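# Load two AA batteries into a remote's battery bay

## Task

Insert both AA batteries into the remote control's open battery compartment, each with its polarity matching the bay and seated fully home against its spring; the remote itself may be repositioned.

## Robot and tools

Robot: two arms, left_arm and right_arm, each ending in a two-finger gripper with a wrist camera. Measured base placements in the scene frame: left_arm at (+0.002, +0.270, -0.006) m, quat_wxyz (+1.000, +0.005, -0.001, -0.020); right_arm at (+0.008, -0.270, -0.002) m, quat_wxyz (+1.000, -0.001, 0, -0.011). Both are nearly level and nearly aligned with the scene axes.

Frames. Scene frame: origin at table-top height, halfway between the arms, a little behind the table's near edge; +z up, +x out across the table, +y toward left_arm. Arm names do not match image left/right. Each arm's reported gripper position (m) and end_effector_quat_wxyz are in that arm's own base frame; fixed cameras and the table use the scene frame. Motion offsets are taken along the axes of the arm's current Hand target. On a gripper, the fingers point along +z and close along y; end_effector_position is the spot between the pads, just under 1 cm behind the tips. Reported poses may be off by a few cm, more at long reach.

The 14-number row used by execute_actions and move: dx, dy, dz, rx, ry, rz, opening for left_arm, then the same seven for right_arm. Every value lies in [-1, 1]. The six pose values are an offset from the arm's Hand target at the start of that action or move, not a pose; 1.0 equals 0.6 m of translation or 180 degrees of turn, and rx, ry, rz form one rotation vector. Opening is absolute, not an offset: +1 fully open (pad gap about 87 mm), +0.5 about 69 mm, 0 about 43 mm, -0.5 about 18 mm, -1 shut. Six zeros leave that arm at its Hand target; its opening value is always obeyed, so resend the current opening to keep the fingers as they are.

execute_actions(actions, cameras): actions is a list of actions; each action is up to 15 rows, one per 1/30 s step, the last row held if fewer. All rows of one action measure from that action's start pose; the next action starts from the updated Hand target, so repeating an offset keeps moving. An empty list returns a state report with images. cameras: list of names, ["all"], [] or null.

move(target, speed, blend, opening_speed, blocking, cameras): target is one row or up to 15 rows, every row measured from the same starting Hand targets. Each gripper travels in a straight line, turning the short way; all arms finish together, within 10 s total. speed: m/s, 0.002 to 2.9, default 0.25 (rotation up to twice that in rad/s), one value or one per row. blend: corner-rounding radius in m per row; 0 stops at each row. opening_speed: rate on the -1..+1 scale per second, at least 0.2. blocking=false returns after about 0.5 s while motion continues. Paths ignore obstacles and the other arm; faster moves lag and stray more and hit harder; aiming far past a contact presses harder. Do not route a path near an arm's own base. Opening changes at later rows apply on arrival, with arms pausing. The result adds a move: line with the ending (done, off_target, moving, held, fault) and limits (paced = pose clipped, held = steps withheld). done means resting within 10 mm and 2 degrees.

wait(seconds 0 to 10, cameras): lets time pass, arms holding their last command. stop(cameras): brakes a running move. zoom_image(camera, region [x0, y0, x1, y1] in pixels, at most 504 by 504): enlarges part of that camera's newest image. finished_scene(scene): ends the current scene (give its number); irreversible; the goal must hold with the robot released.

Cameras, each 896x504: cam_head_left, cam_head_right (on a beam behind the arms), cam_high, cam_low, cam_left_wrist, cam_right_wrist.

Result lines: end_effector_position and quat per arm; Hand target (last commanded pose after clipping, the base for the next offsets); Tool commands; grip_measured on the command scale; Joint positions (gripper last, 0 shut to 1 open); Joint velocities (may be omitted when all are within noise); joint torques in joint order, including gravity, with joints 1 to 3 wrapping sign at ±28 N m; MOTOR HOT and fault lines.

Control behaviour: each step limits commanded orientation to 40 degrees from the measured one. Friction and weight can leave a gripper short, low or tilted, and small moves may misfire, so check position and orientation after each move and correct. A gripper resting short of its Hand target stays short until another command; if still short, send the remaining distance as an offset. An arm blocked by something keeps pressing; to relieve it, command the target back beyond the gripper.

Gripping: to hold a part, command an opening about 0.04 below the grip_measured value at first contact for full force (about 20 N per pad); less gives a lighter hold. Readings can be off by roughly 1 mm.

Joint ranges (rad): waist -2.618 to 3.054, shoulder 0.000 to 3.142, elbow 0.000 to 3.142 (straight at 2.901), wrist pitch -1.571 to 1.571, wrist yaw -1.571 to 1.571, wrist roll -2.094 to 2.094.

Avoid: dropping or releasing moving parts, anything leaving the table, slams and hard pushes, striking the bar, plate (tops up to 3 cm above the table) or rail under the bases, letting the grippers, housings or wrist cameras meet, closing one gripper on the other's fingers, straining a camera cable, and long stretched or loaded holds: motors warn at 75 °C, fold the arm at 90 °C and drop it at 100 °C. Loose objects may occasionally get nudged by outside pushes.

Each tool is called after ">>>" as name(argument=value, ...) on one line, values as JSON.

## Session

>>> execute_actions(actions=[])

>>> zoom_image(camera="cam_high", region=[220, 140, 420, 260])

Scene clock: 0.00 s.
left_arm: end_effector_position=(+0.3871, -0.0104, +0.0494) grip_measured=+1.000 end_effector_quat_wxyz=(+0.572, +0.014, +0.820, -0.007) | right_arm: end_effector_position=(+0.3655, -0.0136, +0.0201) grip_measured=+0.964 end_effector_quat_wxyz=(+0.524, +0.060, +0.850, -0.013)
Joint positions: left_arm=[-0.026 1.561 0.387 0.822 0.003 0.007 1] | right_arm=[-0.011 1.567 0.359 0.739 0.075 0.083 0.982]
Joint velocities: within noise
Joint torques (N m): no reading
Heat: left arm: 30 °C; right arm: 29 °C.
Hand target: left_arm +0.3912, -0.0101, +0.0572; +0.582, +0.014, +0.813, -0.006 | right_arm +0.3709, -0.0138, +0.0281; +0.535, +0.060, +0.842, -0.012
Tool commands: left_gripper/opening=+1.0 right_gripper/opening=+1.0

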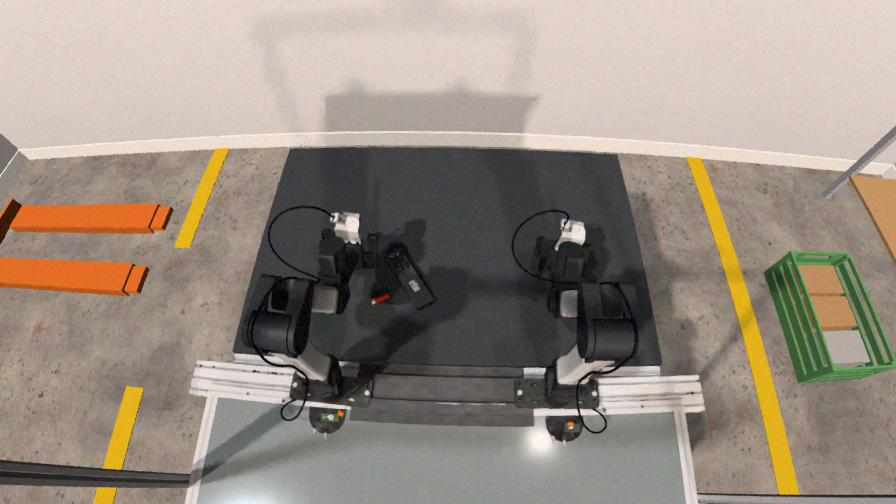

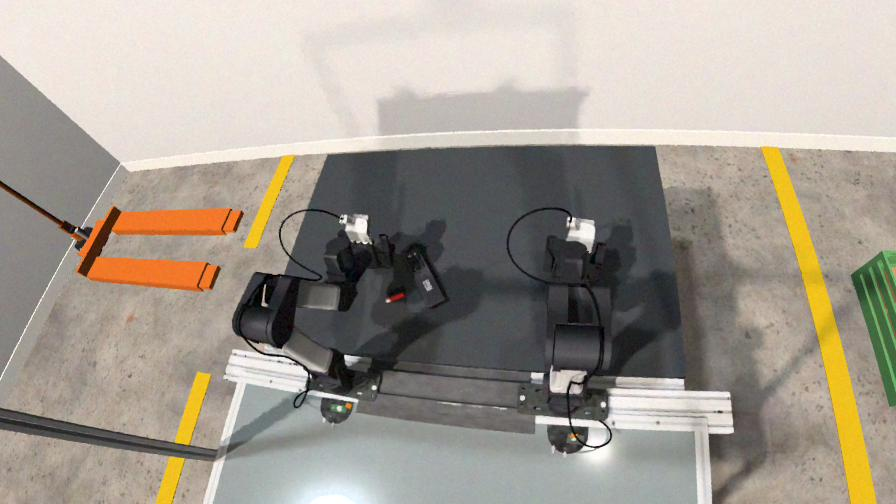

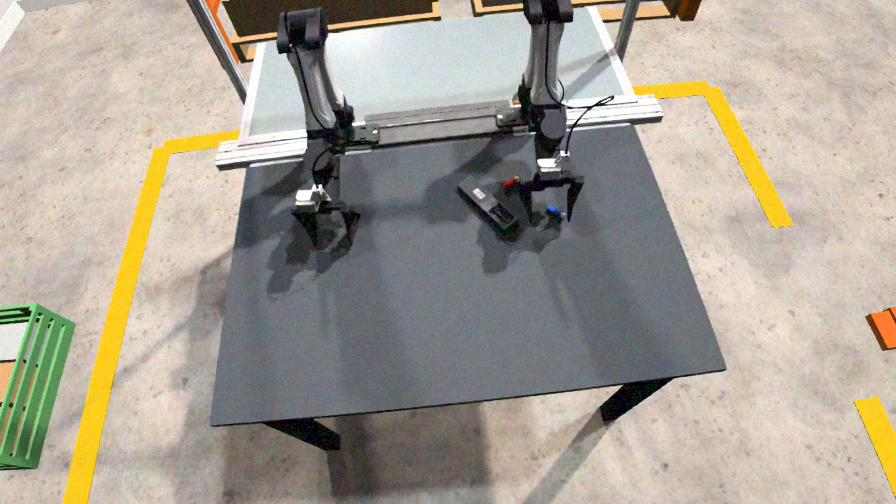

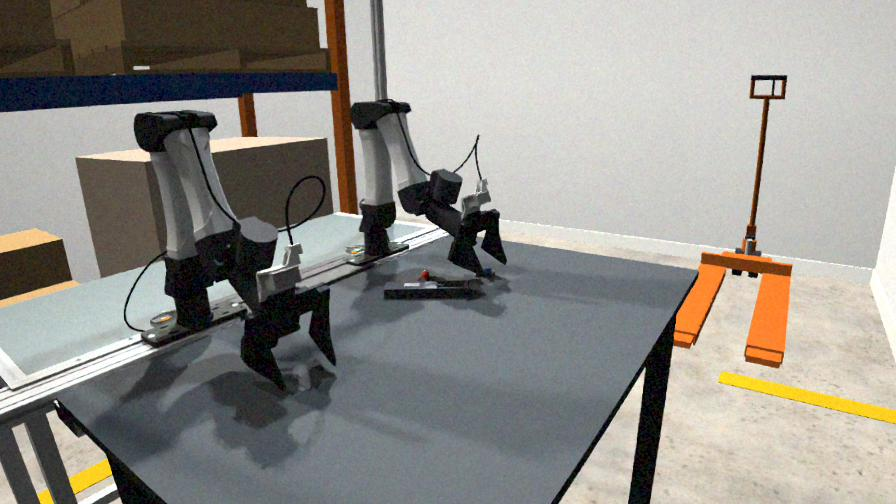

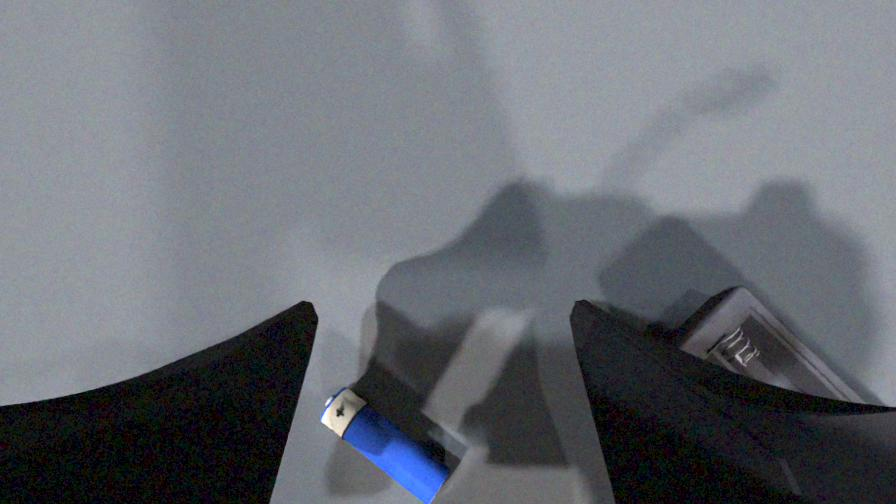

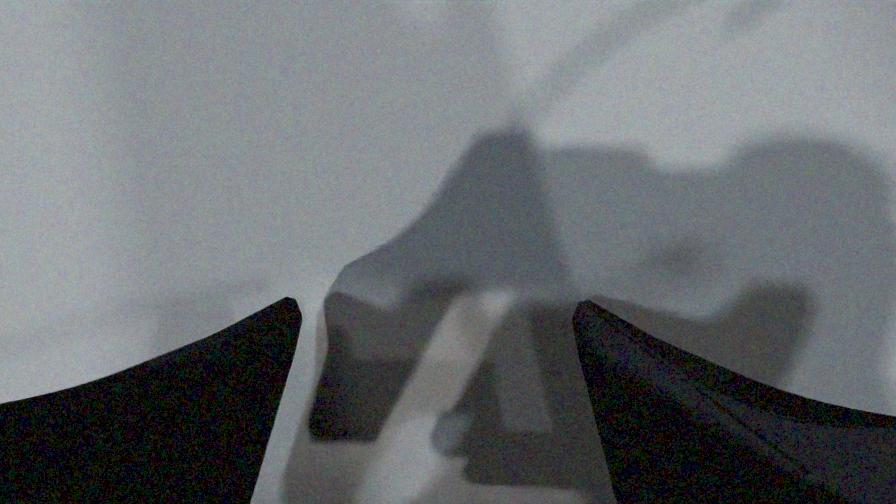

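Scaled by 2.520 from the camera's 896x504 image, which has a finer 1280x720 frame.

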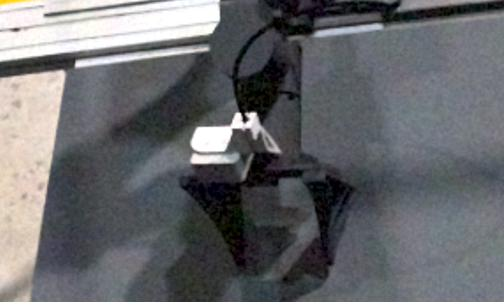

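>>> move(target=[-0.228,0.017,-0.183,0,0.395,0,1,-0.258,0.023,-0.195,0,0.361,0,1], cameras=["all"])

>>> zoom_image(camera="cam_high", region=[440, 140, 620, 260])

>>> zoom_image(camera="cam_head_left", region=[340, 220, 460, 320])

Scene clock: 52.87 s.
left_arm: end_effector_position=(+0.3344, -0.0036, +0.2063) grip_measured=+1.000 end_effector_quat_wxyz=(+0.075, +0.015, +0.997, -0.001) | right_arm: end_effector_position=(+0.3312, -0.0025, +0.2015) grip_measured=+0.964 end_effector_quat_wxyz=(+0.060, +0.061, +0.996, +0.021)
Joint positions: left_arm=[-0.011 1.899 2.049 -1.571 0.003 0.018 1] | right_arm=[-0.039 1.907 2.037 -1.58 -0.039 0.086 0.982]
Joint torques (N m): left_arm=[0.43 -11.77 7.73 0.46 -0.11 0.09] | right_arm=[-0.09 -11.59 7.86 0.5 -0.12 -0.16]
Heat: left arm: 33 °C; right arm: 32 °C.
Hand target: left_arm +0.3317, +0.0010, +0.2222; +0.001, +0.015, +1.000, +0.003 | right_arm +0.3320, -0.0037, +0.2185; -0.001, +0.057, +0.998, +0.022
Off the commanded pose: left_arm 0.017 m, 8 deg | right_arm 0.017 m, 7 deg.
joint sent to its limit (left arm) — joint 4 (wrist pitch), lower limit. The joint targets are off in orientation, not in position.
joint sent to its limit (right arm) — joint 4 (wrist pitch), lower limit. The joint targets are off in orientation, not in position.
move: off_target (left_arm, right_arm)

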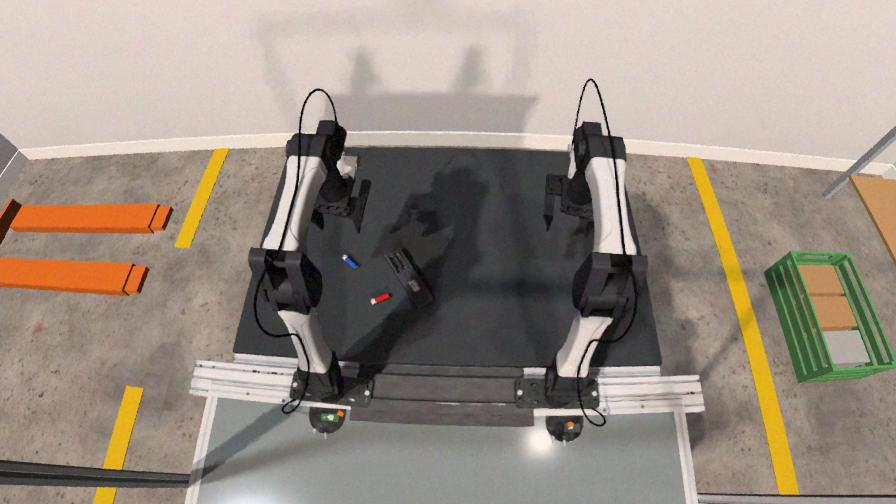

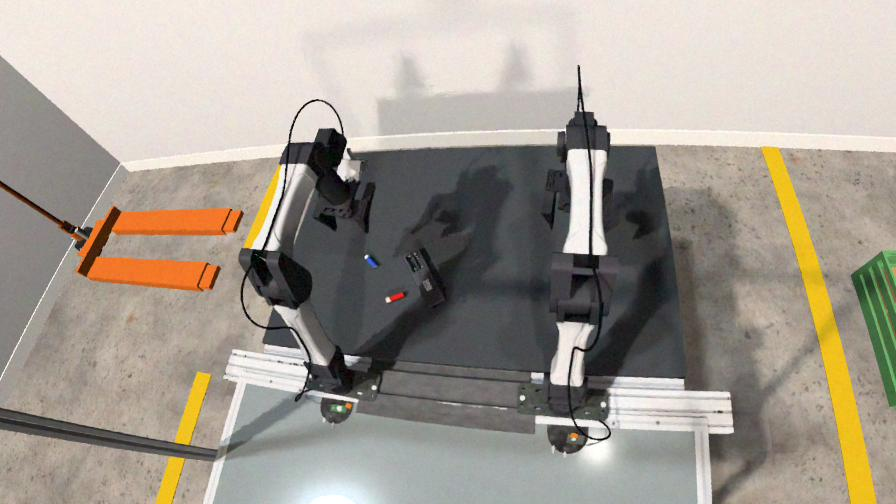

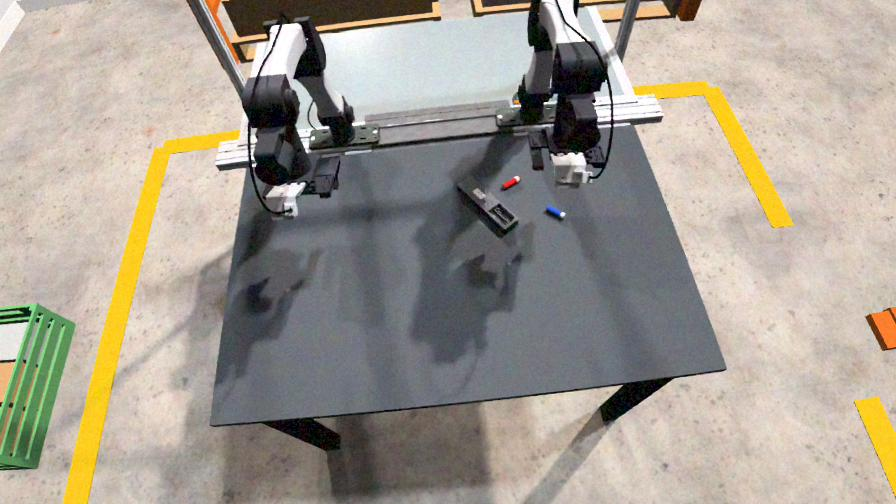

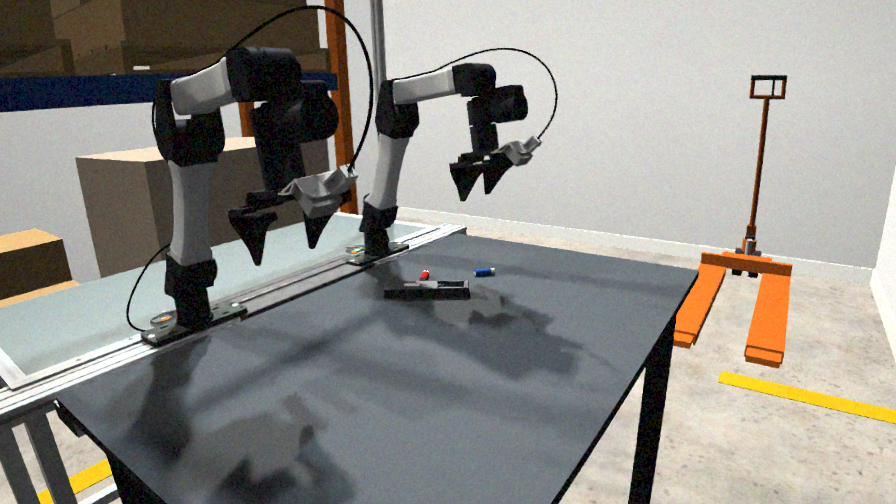

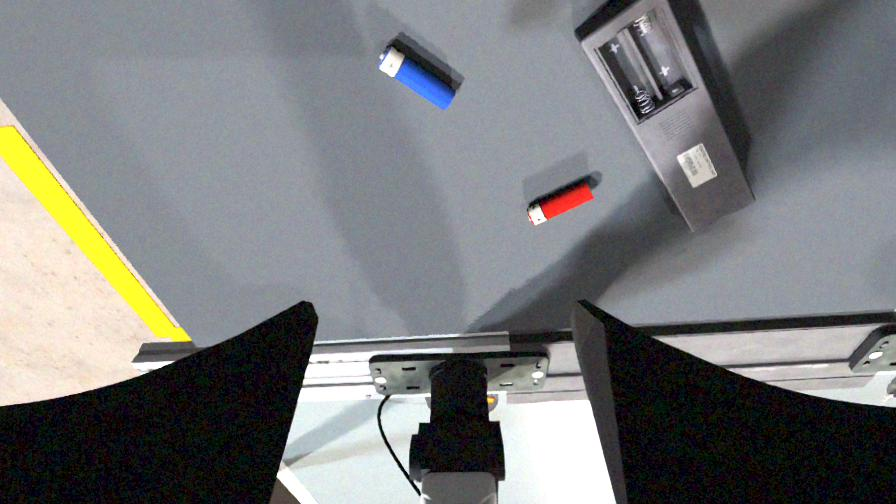

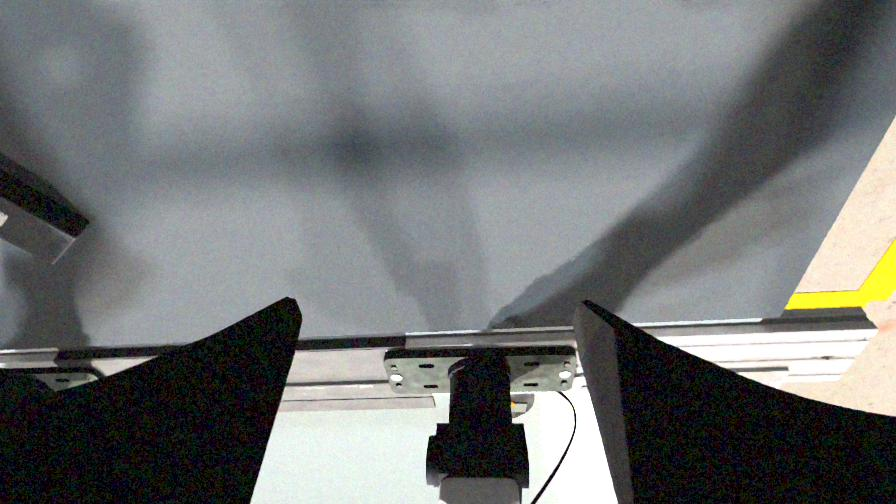

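Scaled by 2.800 from the camera's 896x504 image, which has a finer 1280x720 frame.

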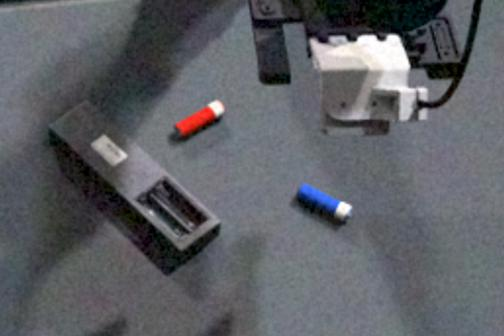

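Scaled by 4.200 from the camera's 896x504 image, which has a finer 1280x720 frame.

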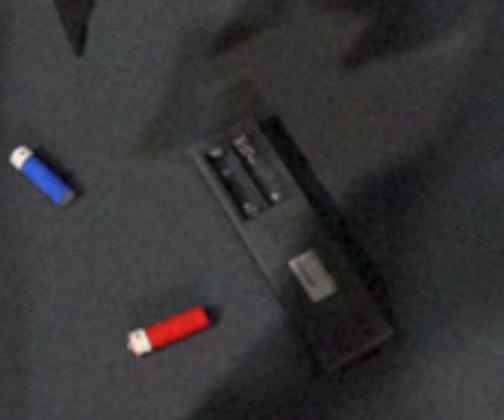

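>>> zoom_image(camera="cam_left_wrist", region=[560, 0, 760, 130])

>>> zoom_image(camera="cam_left_wrist", region=[350, 20, 630, 240])

Scaled by 2.520 from the camera's 896x504 image, which has a finer 1280x720 frame.

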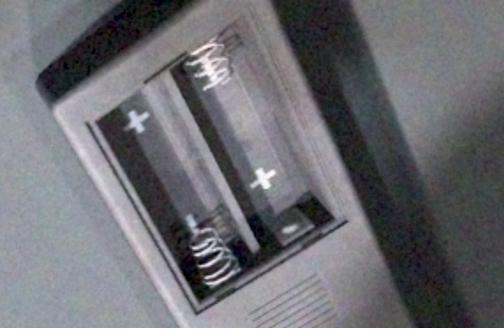

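Scaled by 1.800 from the camera's 896x504 image, which has a finer 1280x720 frame.

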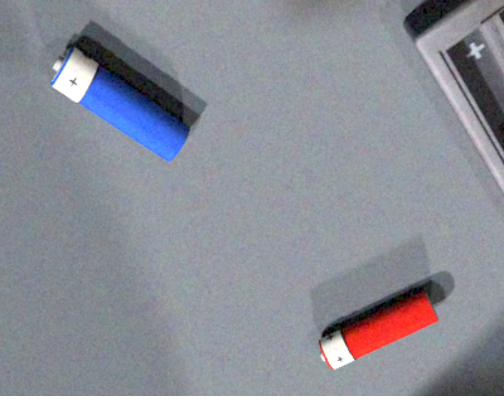

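>>> move(target=[-0.024,0.02,0.22,0,0,-0.3056,0.3,0,0,0,0,0,0,1], cameras=["cam_left_wrist","cam_low"])

Scene clock: 136.33 s.
left_arm: end_effector_position=(+0.3442, +0.0110, +0.0956) grip_measured=+0.300 end_effector_quat_wxyz=(+0.001, -0.442, +0.897, +0.002) | right_arm: end_effector_position=(+0.3311, -0.0025, +0.2015) grip_measured=+0.964 end_effector_quat_wxyz=(+0.060, +0.061, +0.996, +0.021)
Joint positions: left_arm=[0.116 1.96 1.671 -1.281 -0.004 -0.799 0.65] | right_arm=[-0.039 1.907 2.037 -1.58 -0.039 0.086 0.982]
Joint torques (N m): left_arm=[0.27 -9.06 4.94 0.52 -0.1 -0.07] | right_arm=[-0.08 -11.59 7.83 0.48 -0.12 -0.11]
Heat: left arm: 49 °C; right arm: 39 °C.
Hand target: left_arm +0.3466, +0.0133, +0.0903; +0.002, -0.449, +0.894, +0.002 | right_arm +0.3320, -0.0038, +0.2185; -0.001, +0.057, +0.998, +0.022
Off the commanded pose: left_arm 0.006 m, 1 deg | right_arm 0.017 m, 7 deg.
joint sent to its limit (right arm) — joint 4 (wrist pitch), lower limit. The joint targets are off in orientation, not in position.
move: off_target (right_arm)
Images, in order (width x height): cam_low 896x504, cam_left_wrist 896x504.

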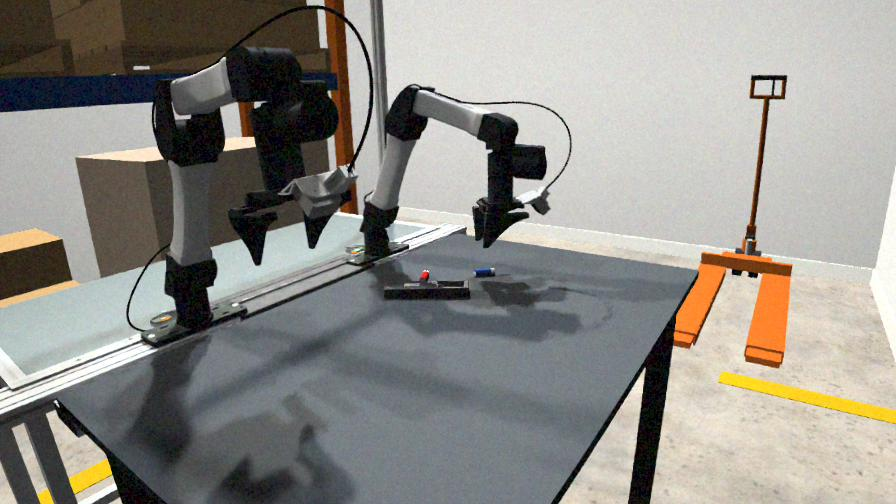

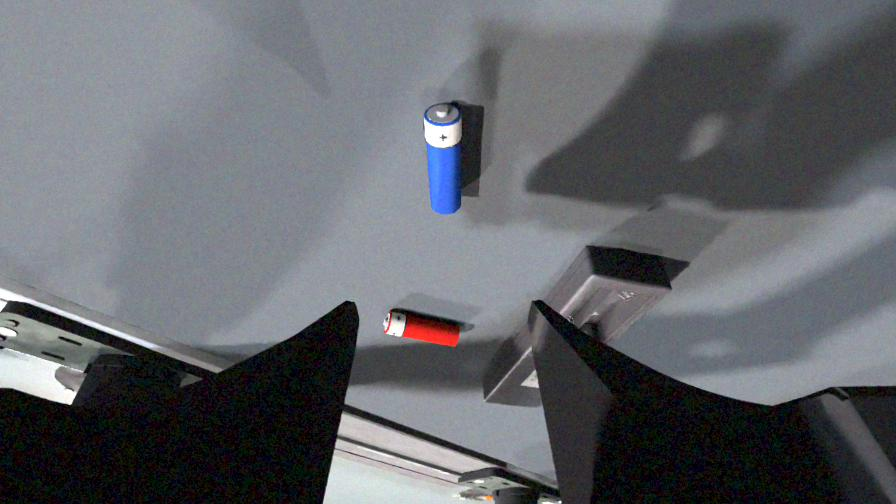

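>>> move(target=[0,0,0.085,0,0,0,0.3,0,0,0,0,0,0,1], cameras=["cam_left_wrist"])

>>> zoom_image(camera="cam_left_wrist", region=[330, 140, 580, 350])

Scene clock: 157.57 s.
left_arm: end_effector_position=(+0.3444, +0.0110, +0.0436) grip_measured=+0.300 end_effector_quat_wxyz=(-0.001, -0.442, +0.897, +0.003) | right_arm: end_effector_position=(+0.3311, -0.0025, +0.2015) grip_measured=+0.964 end_effector_quat_wxyz=(+0.060, +0.061, +0.996, +0.021)
Joint positions: left_arm=[0.116 1.995 1.511 -1.091 -0.004 -0.8 0.65] | right_arm=[-0.039 1.907 2.037 -1.58 -0.039 0.086 0.982]
Joint torques (N m): left_arm=[0.34 -9.36 4.98 0.53 -0.09 -0.07] | right_arm=[0.06 -11.41 7.6 0.53 -0.11 -0.11]
Heat: left arm: 46 °C; right arm: 40 °C.
Hand target: left_arm +0.3468, +0.0136, +0.0393; +0.002, -0.449, +0.894, +0.002 | right_arm +0.3320, -0.0038, +0.2185; -0.001, +0.057, +0.998, +0.022
Off the commanded pose: left_arm 0.006 m, 1 deg | right_arm 0.017 m, 7 deg.
joint sent to its limit (right arm) — joint 4 (wrist pitch), lower limit. The joint targets are off in orientation, not in position.
move: off_target (right_arm)
Images, in order (width x height): cam_left_wrist 896x504.

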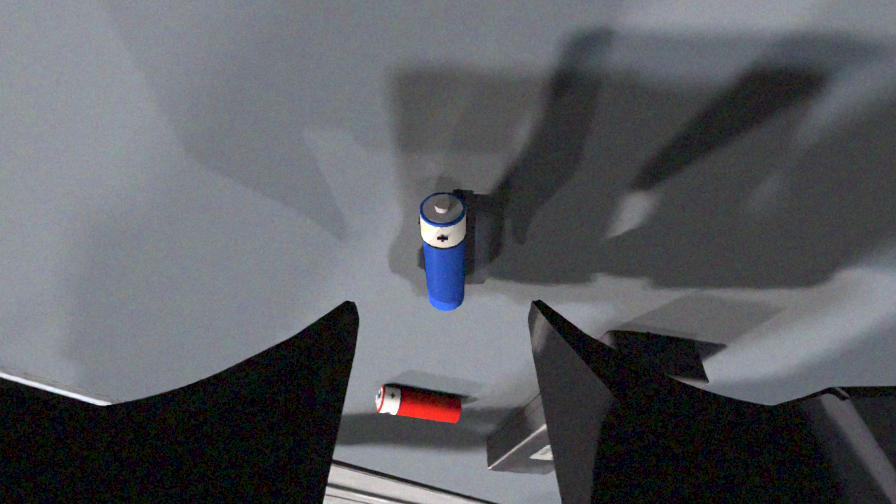

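Scaled by 2.016 from the camera's 896x504 image, which has a finer 1280x720 frame.

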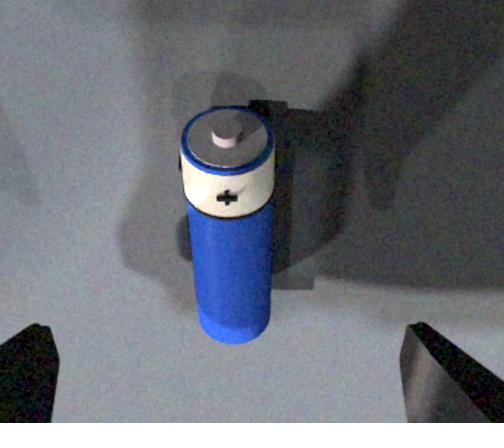

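>>> move(target=[0.02,0,0.035,0,0,0,0.3,0,0,0,0,0,0,1], cameras=["cam_left_wrist"])

>>> zoom_image(camera="cam_left_wrist", region=[330, 190, 580, 400])

Scene clock: 177.10 s.
left_arm: end_effector_position=(+0.3376, +0.0053, +0.0211) grip_measured=+0.300 end_effector_quat_wxyz=(-0.003, -0.447, +0.895, +0.003) | right_arm: end_effector_position=(+0.3311, -0.0025, +0.2015) grip_measured=+0.964 end_effector_quat_wxyz=(+0.060, +0.061, +0.996, +0.021)
Joint positions: left_arm=[0.104 1.995 1.417 -1.001 -0.004 -0.822 0.65] | right_arm=[-0.039 1.907 2.037 -1.58 -0.039 0.086 0.982]
Joint torques (N m): left_arm=[-0.59 -9.68 4.66 0.53 -0.1 -0.07] | right_arm=[-0.1 -11.71 7.75 0.51 -0.07 -0.08]
Heat: left arm: 47 °C; right arm: 41 °C.
Hand target: left_arm +0.3397, +0.0041, +0.0182; +0.002, -0.449, +0.894, +0.002 | right_arm +0.3320, -0.0038, +0.2185; -0.001, +0.057, +0.998, +0.022
Off the commanded pose: left_arm 0.004 m, 1 deg | right_arm 0.017 m, 7 deg.
joint sent to its limit (right arm) — joint 4 (wrist pitch), lower limit. The joint targets are off in orientation, not in position.
move: off_target (right_arm)
Images, in order (width x height): cam_left_wrist 896x504.

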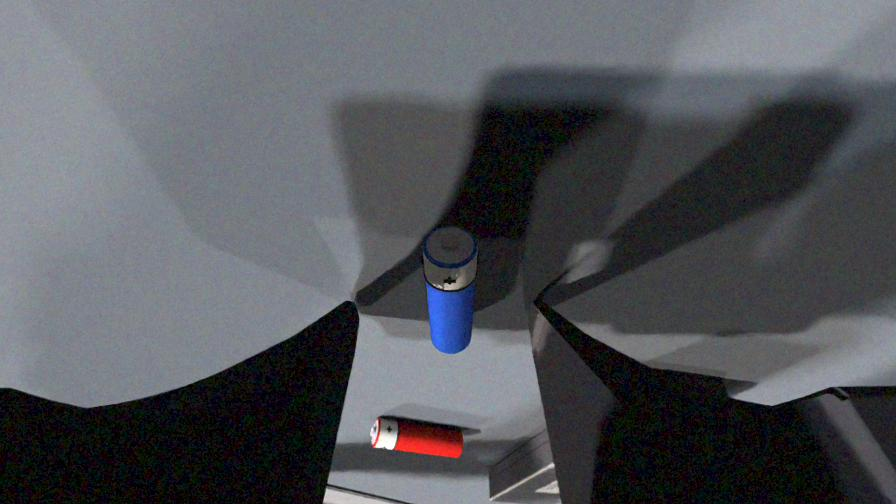

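Scaled by 2.016 from the camera's 896x504 image, which has a finer 1280x720 frame.

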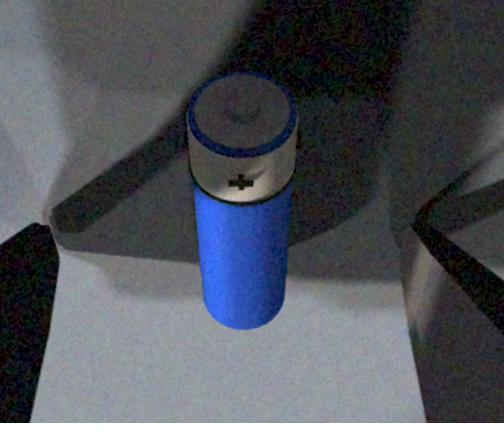

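>>> move(target=[[0,0,0.0145,0,0,0,0.3,0,0,0,0,0,0,1],[0,0,0.0145,0,0,0,-0.64,0,0,0,0,0,0,1]], opening_speed=0.7, speed=0.1, cameras=["cam_left_wrist"])

>>> zoom_image(camera="cam_left_wrist", region=[330, 190, 580, 400])

Scene clock: 197.10 s.
left_arm: end_effector_position=(+0.3405, +0.0034, +0.0190) grip_measured=-0.583 end_effector_quat_wxyz=(+0.001, -0.447, +0.894, -0.005) | right_arm: end_effector_position=(+0.3311, -0.0025, +0.2015) grip_measured=+0.964 end_effector_quat_wxyz=(+0.060, +0.061, +0.996, +0.021)
Joint positions: left_arm=[0.104 1.995 1.408 -0.979 0.008 -0.824 0.209] | right_arm=[-0.039 1.907 2.037 -1.58 -0.039 0.086 0.982]
Joint torques (N m): left_arm=[-0.58 -8.7 3.64 0.62 -0.2 -0.06] | right_arm=[-0.05 -11.63 7.62 0.5 -0.11 -0.09]
Heat: left arm: 47 °C; right arm: 42 °C.
Hand target: left_arm +0.3397, +0.0041, +0.0096; +0.002, -0.449, +0.894, +0.002 | right_arm +0.3320, -0.0038, +0.2185; -0.001, +0.057, +0.998, +0.022
Off the commanded pose: left_arm 0.010 m, 1 deg | right_arm 0.017 m, 7 deg.
joint sent to its limit (right arm) — joint 4 (wrist pitch), lower limit. The joint targets are off in orientation, not in position.
move: off_target (right_arm)
Images, in order (width x height): cam_left_wrist 896x504.

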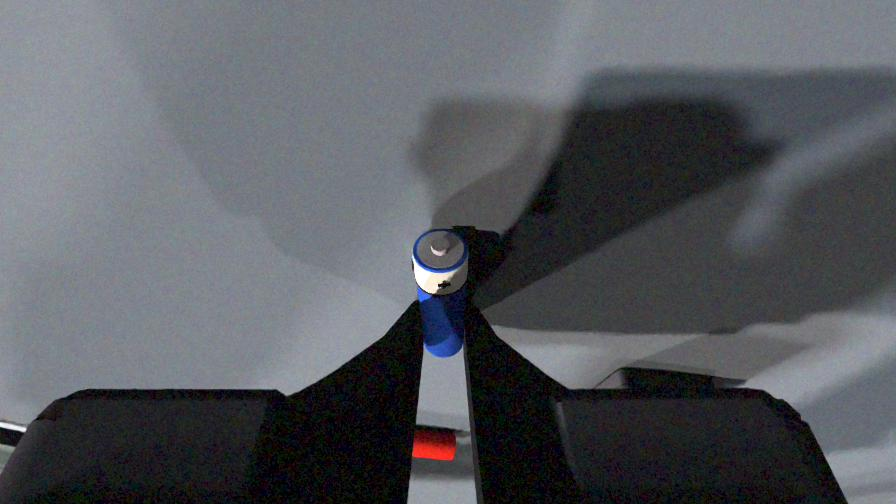

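Scaled by 2.016 from the camera's 896x504 image, which has a finer 1280x720 frame.

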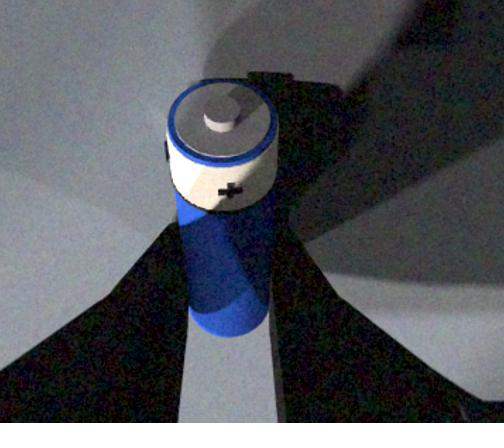

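>>> move(target=[0,0,-0.15,0,0,0,-0.64,0,0,0,0,0,0,1], cameras=["cam_left_wrist","cam_low"])

>>> zoom_image(camera="cam_left_wrist", region=[330, 190, 580, 400])

>>> zoom_image(camera="cam_low", region=[380, 160, 580, 310])

Scene clock: 210.73 s.
left_arm: end_effector_position=(+0.3364, +0.0030, +0.0860) grip_measured=-0.583 end_effector_quat_wxyz=(-0.015, -0.448, +0.894, +0.002) | right_arm: end_effector_position=(+0.3311, -0.0025, +0.2015) grip_measured=+0.964 end_effector_quat_wxyz=(+0.060, +0.061, +0.996, +0.021)
Joint positions: left_arm=[0.104 1.957 1.623 -1.267 0.008 -0.825 0.209] | right_arm=[-0.039 1.907 2.037 -1.58 -0.039 0.086 0.982]
Joint torques (N m): left_arm=[-0.7 -11.86 7.98 0.15 -0.19 -0.05] | right_arm=[-0.16 -11.58 7.62 0.49 -0.07 -0.12]
Heat: left arm: 47 °C; right arm: 42 °C.
Hand target: left_arm +0.3395, +0.0036, +0.0995; +0.002, -0.449, +0.894, +0.002 | right_arm +0.3320, -0.0038, +0.2185; -0.001, +0.057, +0.998, +0.022
Off the commanded pose: left_arm 0.014 m, 2 deg | right_arm 0.017 m, 7 deg.
joint sent to its limit (right arm) — joint 4 (wrist pitch), lower limit. The joint targets are off in orientation, not in position.
move: off_target (left_arm, right_arm)
Images, in order (width x height): cam_low 896x504, cam_left_wrist 896x504.

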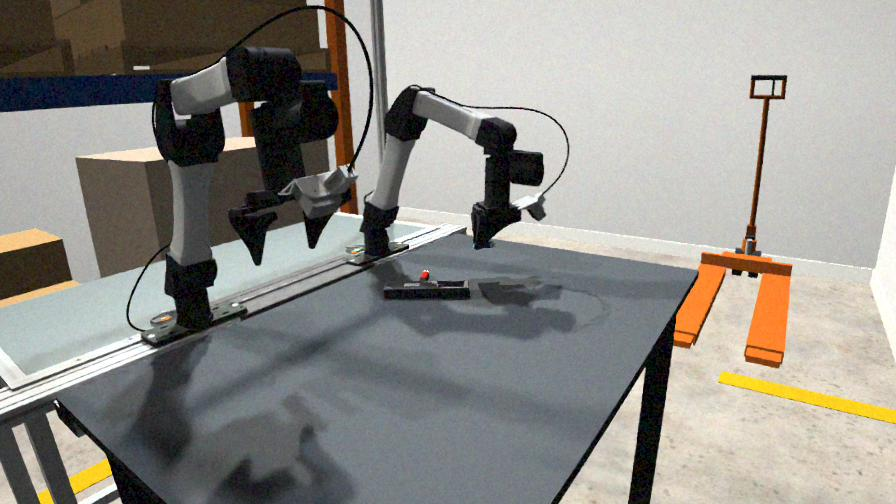

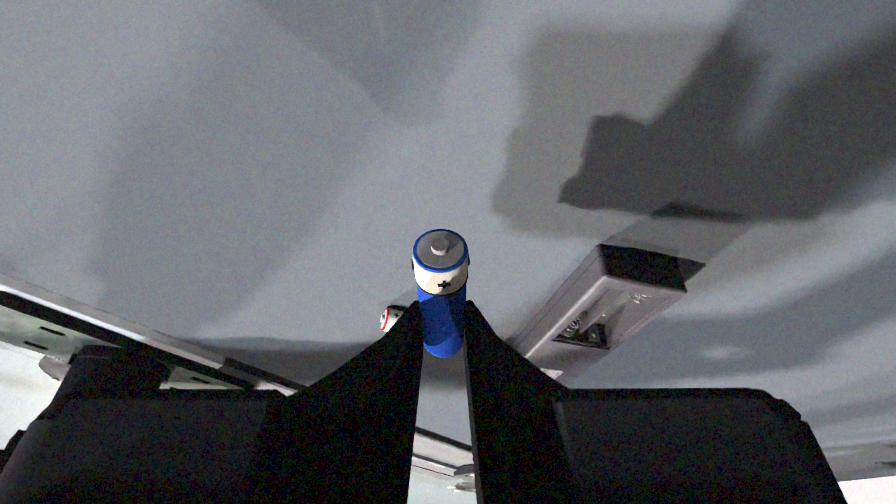

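Scaled by 2.016 from the camera's 896x504 image, which has a finer 1280x720 frame.

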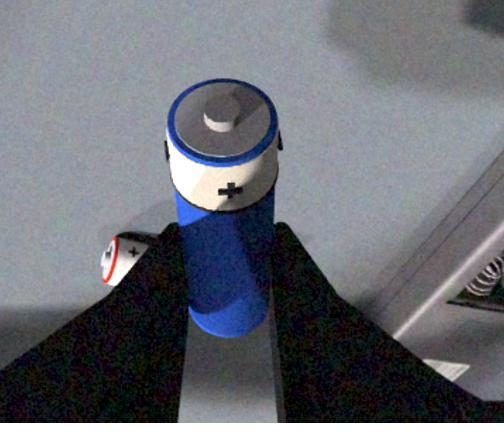

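Scaled by 2.520 from the camera's 896x504 image, which has a finer 1280x720 frame.

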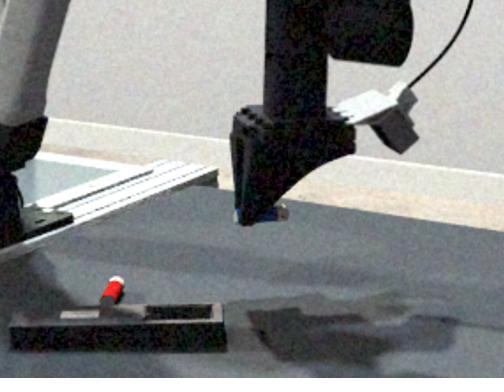

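>>> move(target=[[0,0,0.14,0,0,0,-0.64,0,0,0,0,0,0,1],[0,0,0.14,0,0,0,-0.2,0,0,0,0,0,0,1],[-0.022,0,0.125,0,0,0,-0.2,0,0,0,0,0,0,1]], opening_speed=0.7, speed=0.1, cameras=["cam_left_wrist","cam_low"])

>>> zoom_image(camera="cam_left_wrist", region=[330, 190, 580, 400])

>>> zoom_image(camera="cam_low", region=[380, 160, 580, 310])

Scene clock: 246.17 s.
left_arm: end_effector_position=(+0.3441, +0.0095, +0.0231) grip_measured=-0.200 end_effector_quat_wxyz=(+0.001, -0.449, +0.893, -0.004) | right_arm: end_effector_position=(+0.3311, -0.0025, +0.2015) grip_measured=+0.964 end_effector_quat_wxyz=(+0.060, +0.061, +0.996, +0.021)
Joint positions: left_arm=[0.12 2.006 1.441 -1.002 0.008 -0.812 0.4] | right_arm=[-0.039 1.907 2.037 -1.58 -0.039 0.086 0.982]
Joint torques (N m): left_arm=[0.29 -8.72 8.08 0.19 -0.2 0.07] | right_arm=[-0.14 -11.4 7.6 0.48 -0.1 -0.09]
Heat: left arm: 50 °C; right arm: 43 °C.
Hand target: left_arm +0.3475, +0.0147, +0.0246; +0.002, -0.449, +0.894, +0.002 | right_arm +0.3320, -0.0038, +0.2185; -0.001, +0.057, +0.998, +0.022
Off the commanded pose: left_arm 0.006 m, 1 deg | right_arm 0.017 m, 7 deg.
joint sent to its limit (right arm) — joint 4 (wrist pitch), lower limit. The joint targets are off in orientation, not in position.
move: off_target (right_arm)
Images, in order (width x height): cam_low 896x504, cam_left_wrist 896x504.

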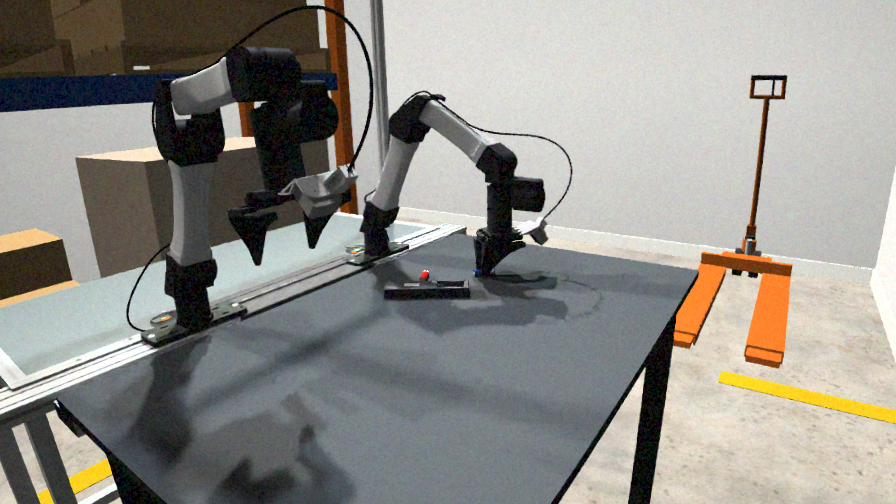

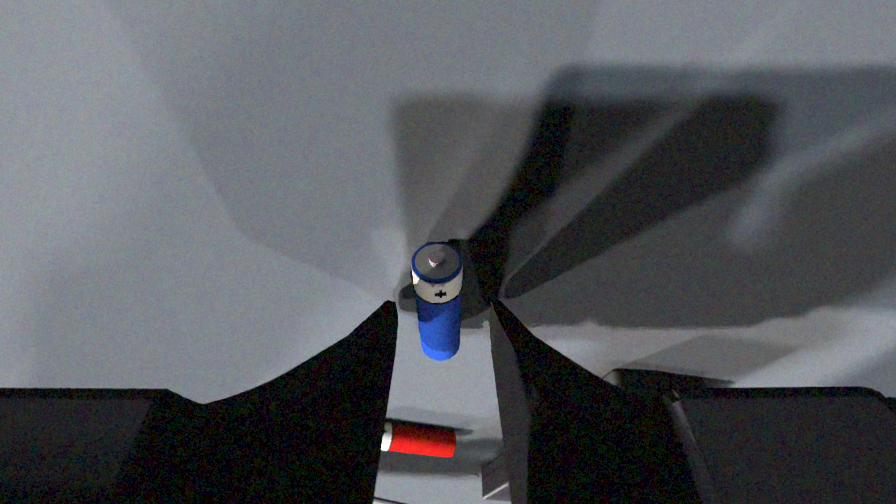

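Scaled by 2.016 from the camera's 896x504 image, which has a finer 1280x720 frame.

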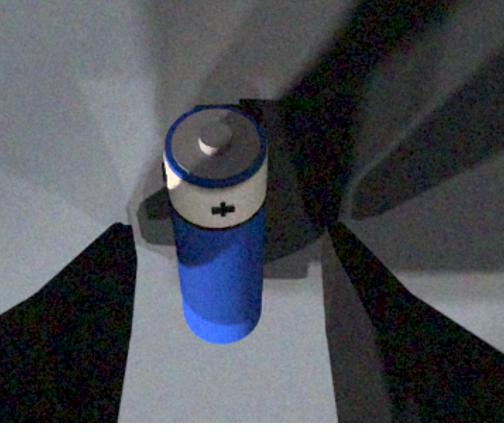

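Scaled by 2.520 from the camera's 896x504 image, which has a finer 1280x720 frame.

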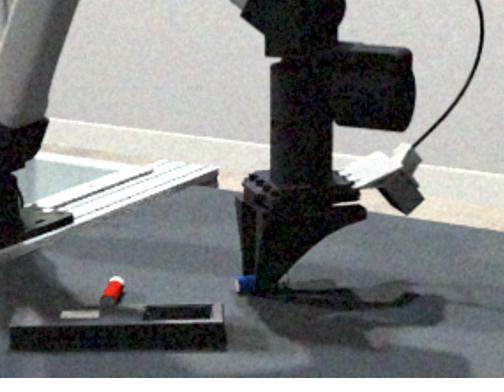

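>>> move(target=[[-0.01,0,0,0,0,0,-0.2,0,0,0,0,0,0,1],[-0.01,0,0,0,0,0,-0.64,0,0,0,0,0,0,1],[-0.01,0,-0.15,0,0,0,-0.64,0,0,0,0,0,0,1]], opening_speed=0.7, speed=0.15, cameras=["cam_left_wrist","cam_low"])

>>> zoom_image(camera="cam_left_wrist", region=[330, 190, 580, 400])

>>> zoom_image(camera="cam_low", region=[440, 200, 560, 270])

Scene clock: 261.87 s.
left_arm: end_effector_position=(+0.3482, +0.0141, +0.0967) grip_measured=-0.583 end_effector_quat_wxyz=(-0.021, -0.449, +0.893, +0.003) | right_arm: end_effector_position=(+0.3311, -0.0025, +0.2015) grip_measured=+0.964 end_effector_quat_wxyz=(+0.060, +0.061, +0.996, +0.021)
Joint positions: left_arm=[0.13 2.02 1.752 -1.346 0.008 -0.8 0.209] | right_arm=[-0.039 1.907 2.037 -1.58 -0.039 0.086 0.982]
Joint torques (N m): left_arm=[0.21 -13.22 8.31 0.12 -0.19 0.06] | right_arm=[-0.1 -11.62 7.68 0.51 -0.08 -0.11]
Heat: left arm: 49 °C; right arm: 44 °C.
Hand target: left_arm +0.3510, +0.0190, +0.1147; +0.002, -0.449, +0.894, +0.002 | right_arm +0.3320, -0.0038, +0.2185; -0.001, +0.057, +0.998, +0.022
Off the commanded pose: left_arm 0.019 m, 3 deg | right_arm 0.017 m, 7 deg.
joint sent to its limit (right arm) — joint 4 (wrist pitch), lower limit. The joint targets are off in orientation, not in position.
move: off_target (left_arm, right_arm)
Images, in order (width x height): cam_low 896x504, cam_left_wrist 896x504.

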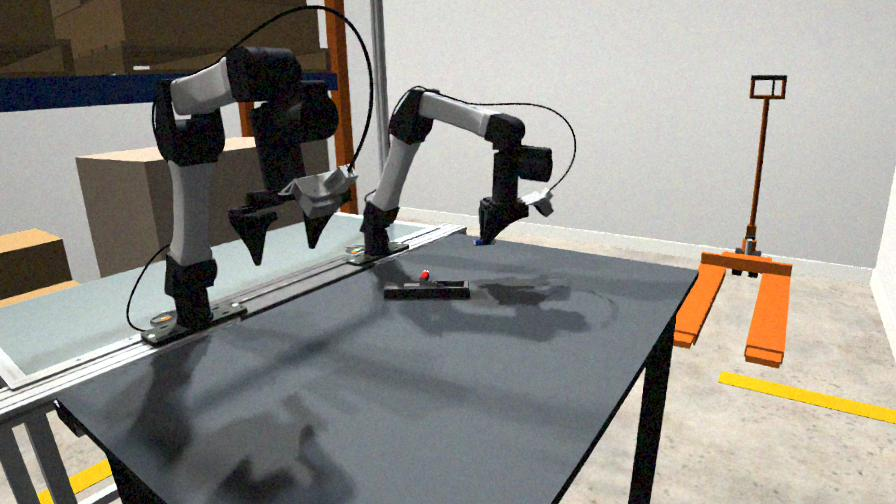

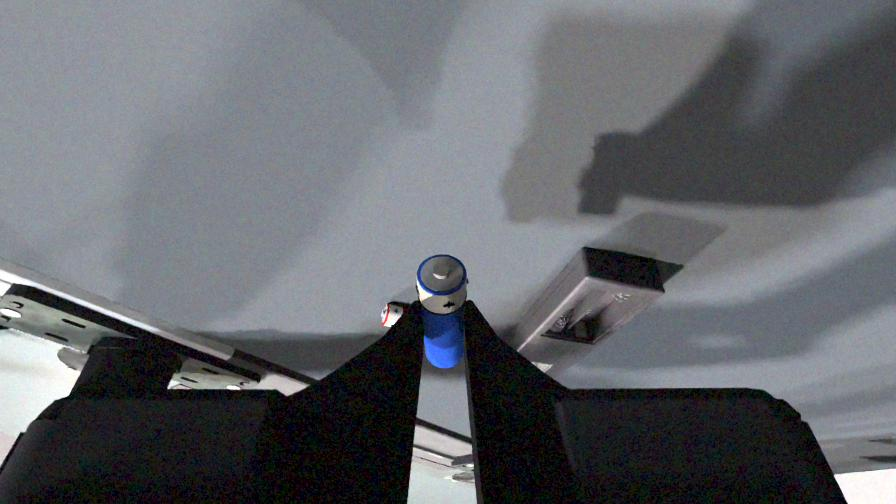

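Scaled by 2.016 from the camera's 896x504 image, which has a finer 1280x720 frame.

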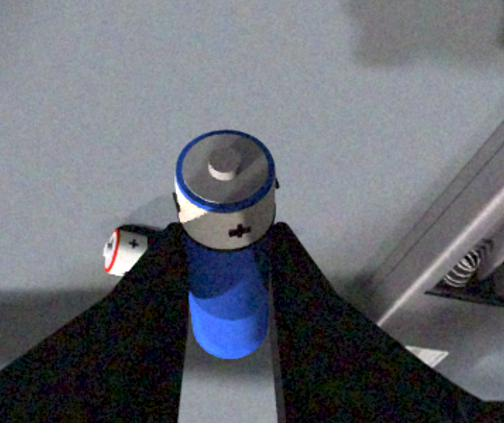

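Scaled by 4.200 from the camera's 896x504 image, which has a finer 1280x720 frame.

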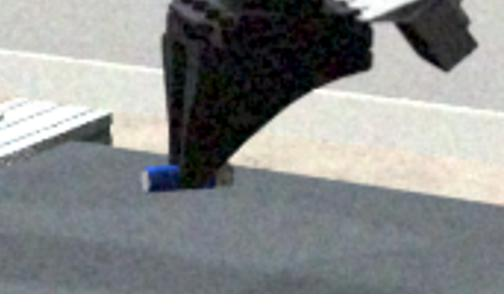

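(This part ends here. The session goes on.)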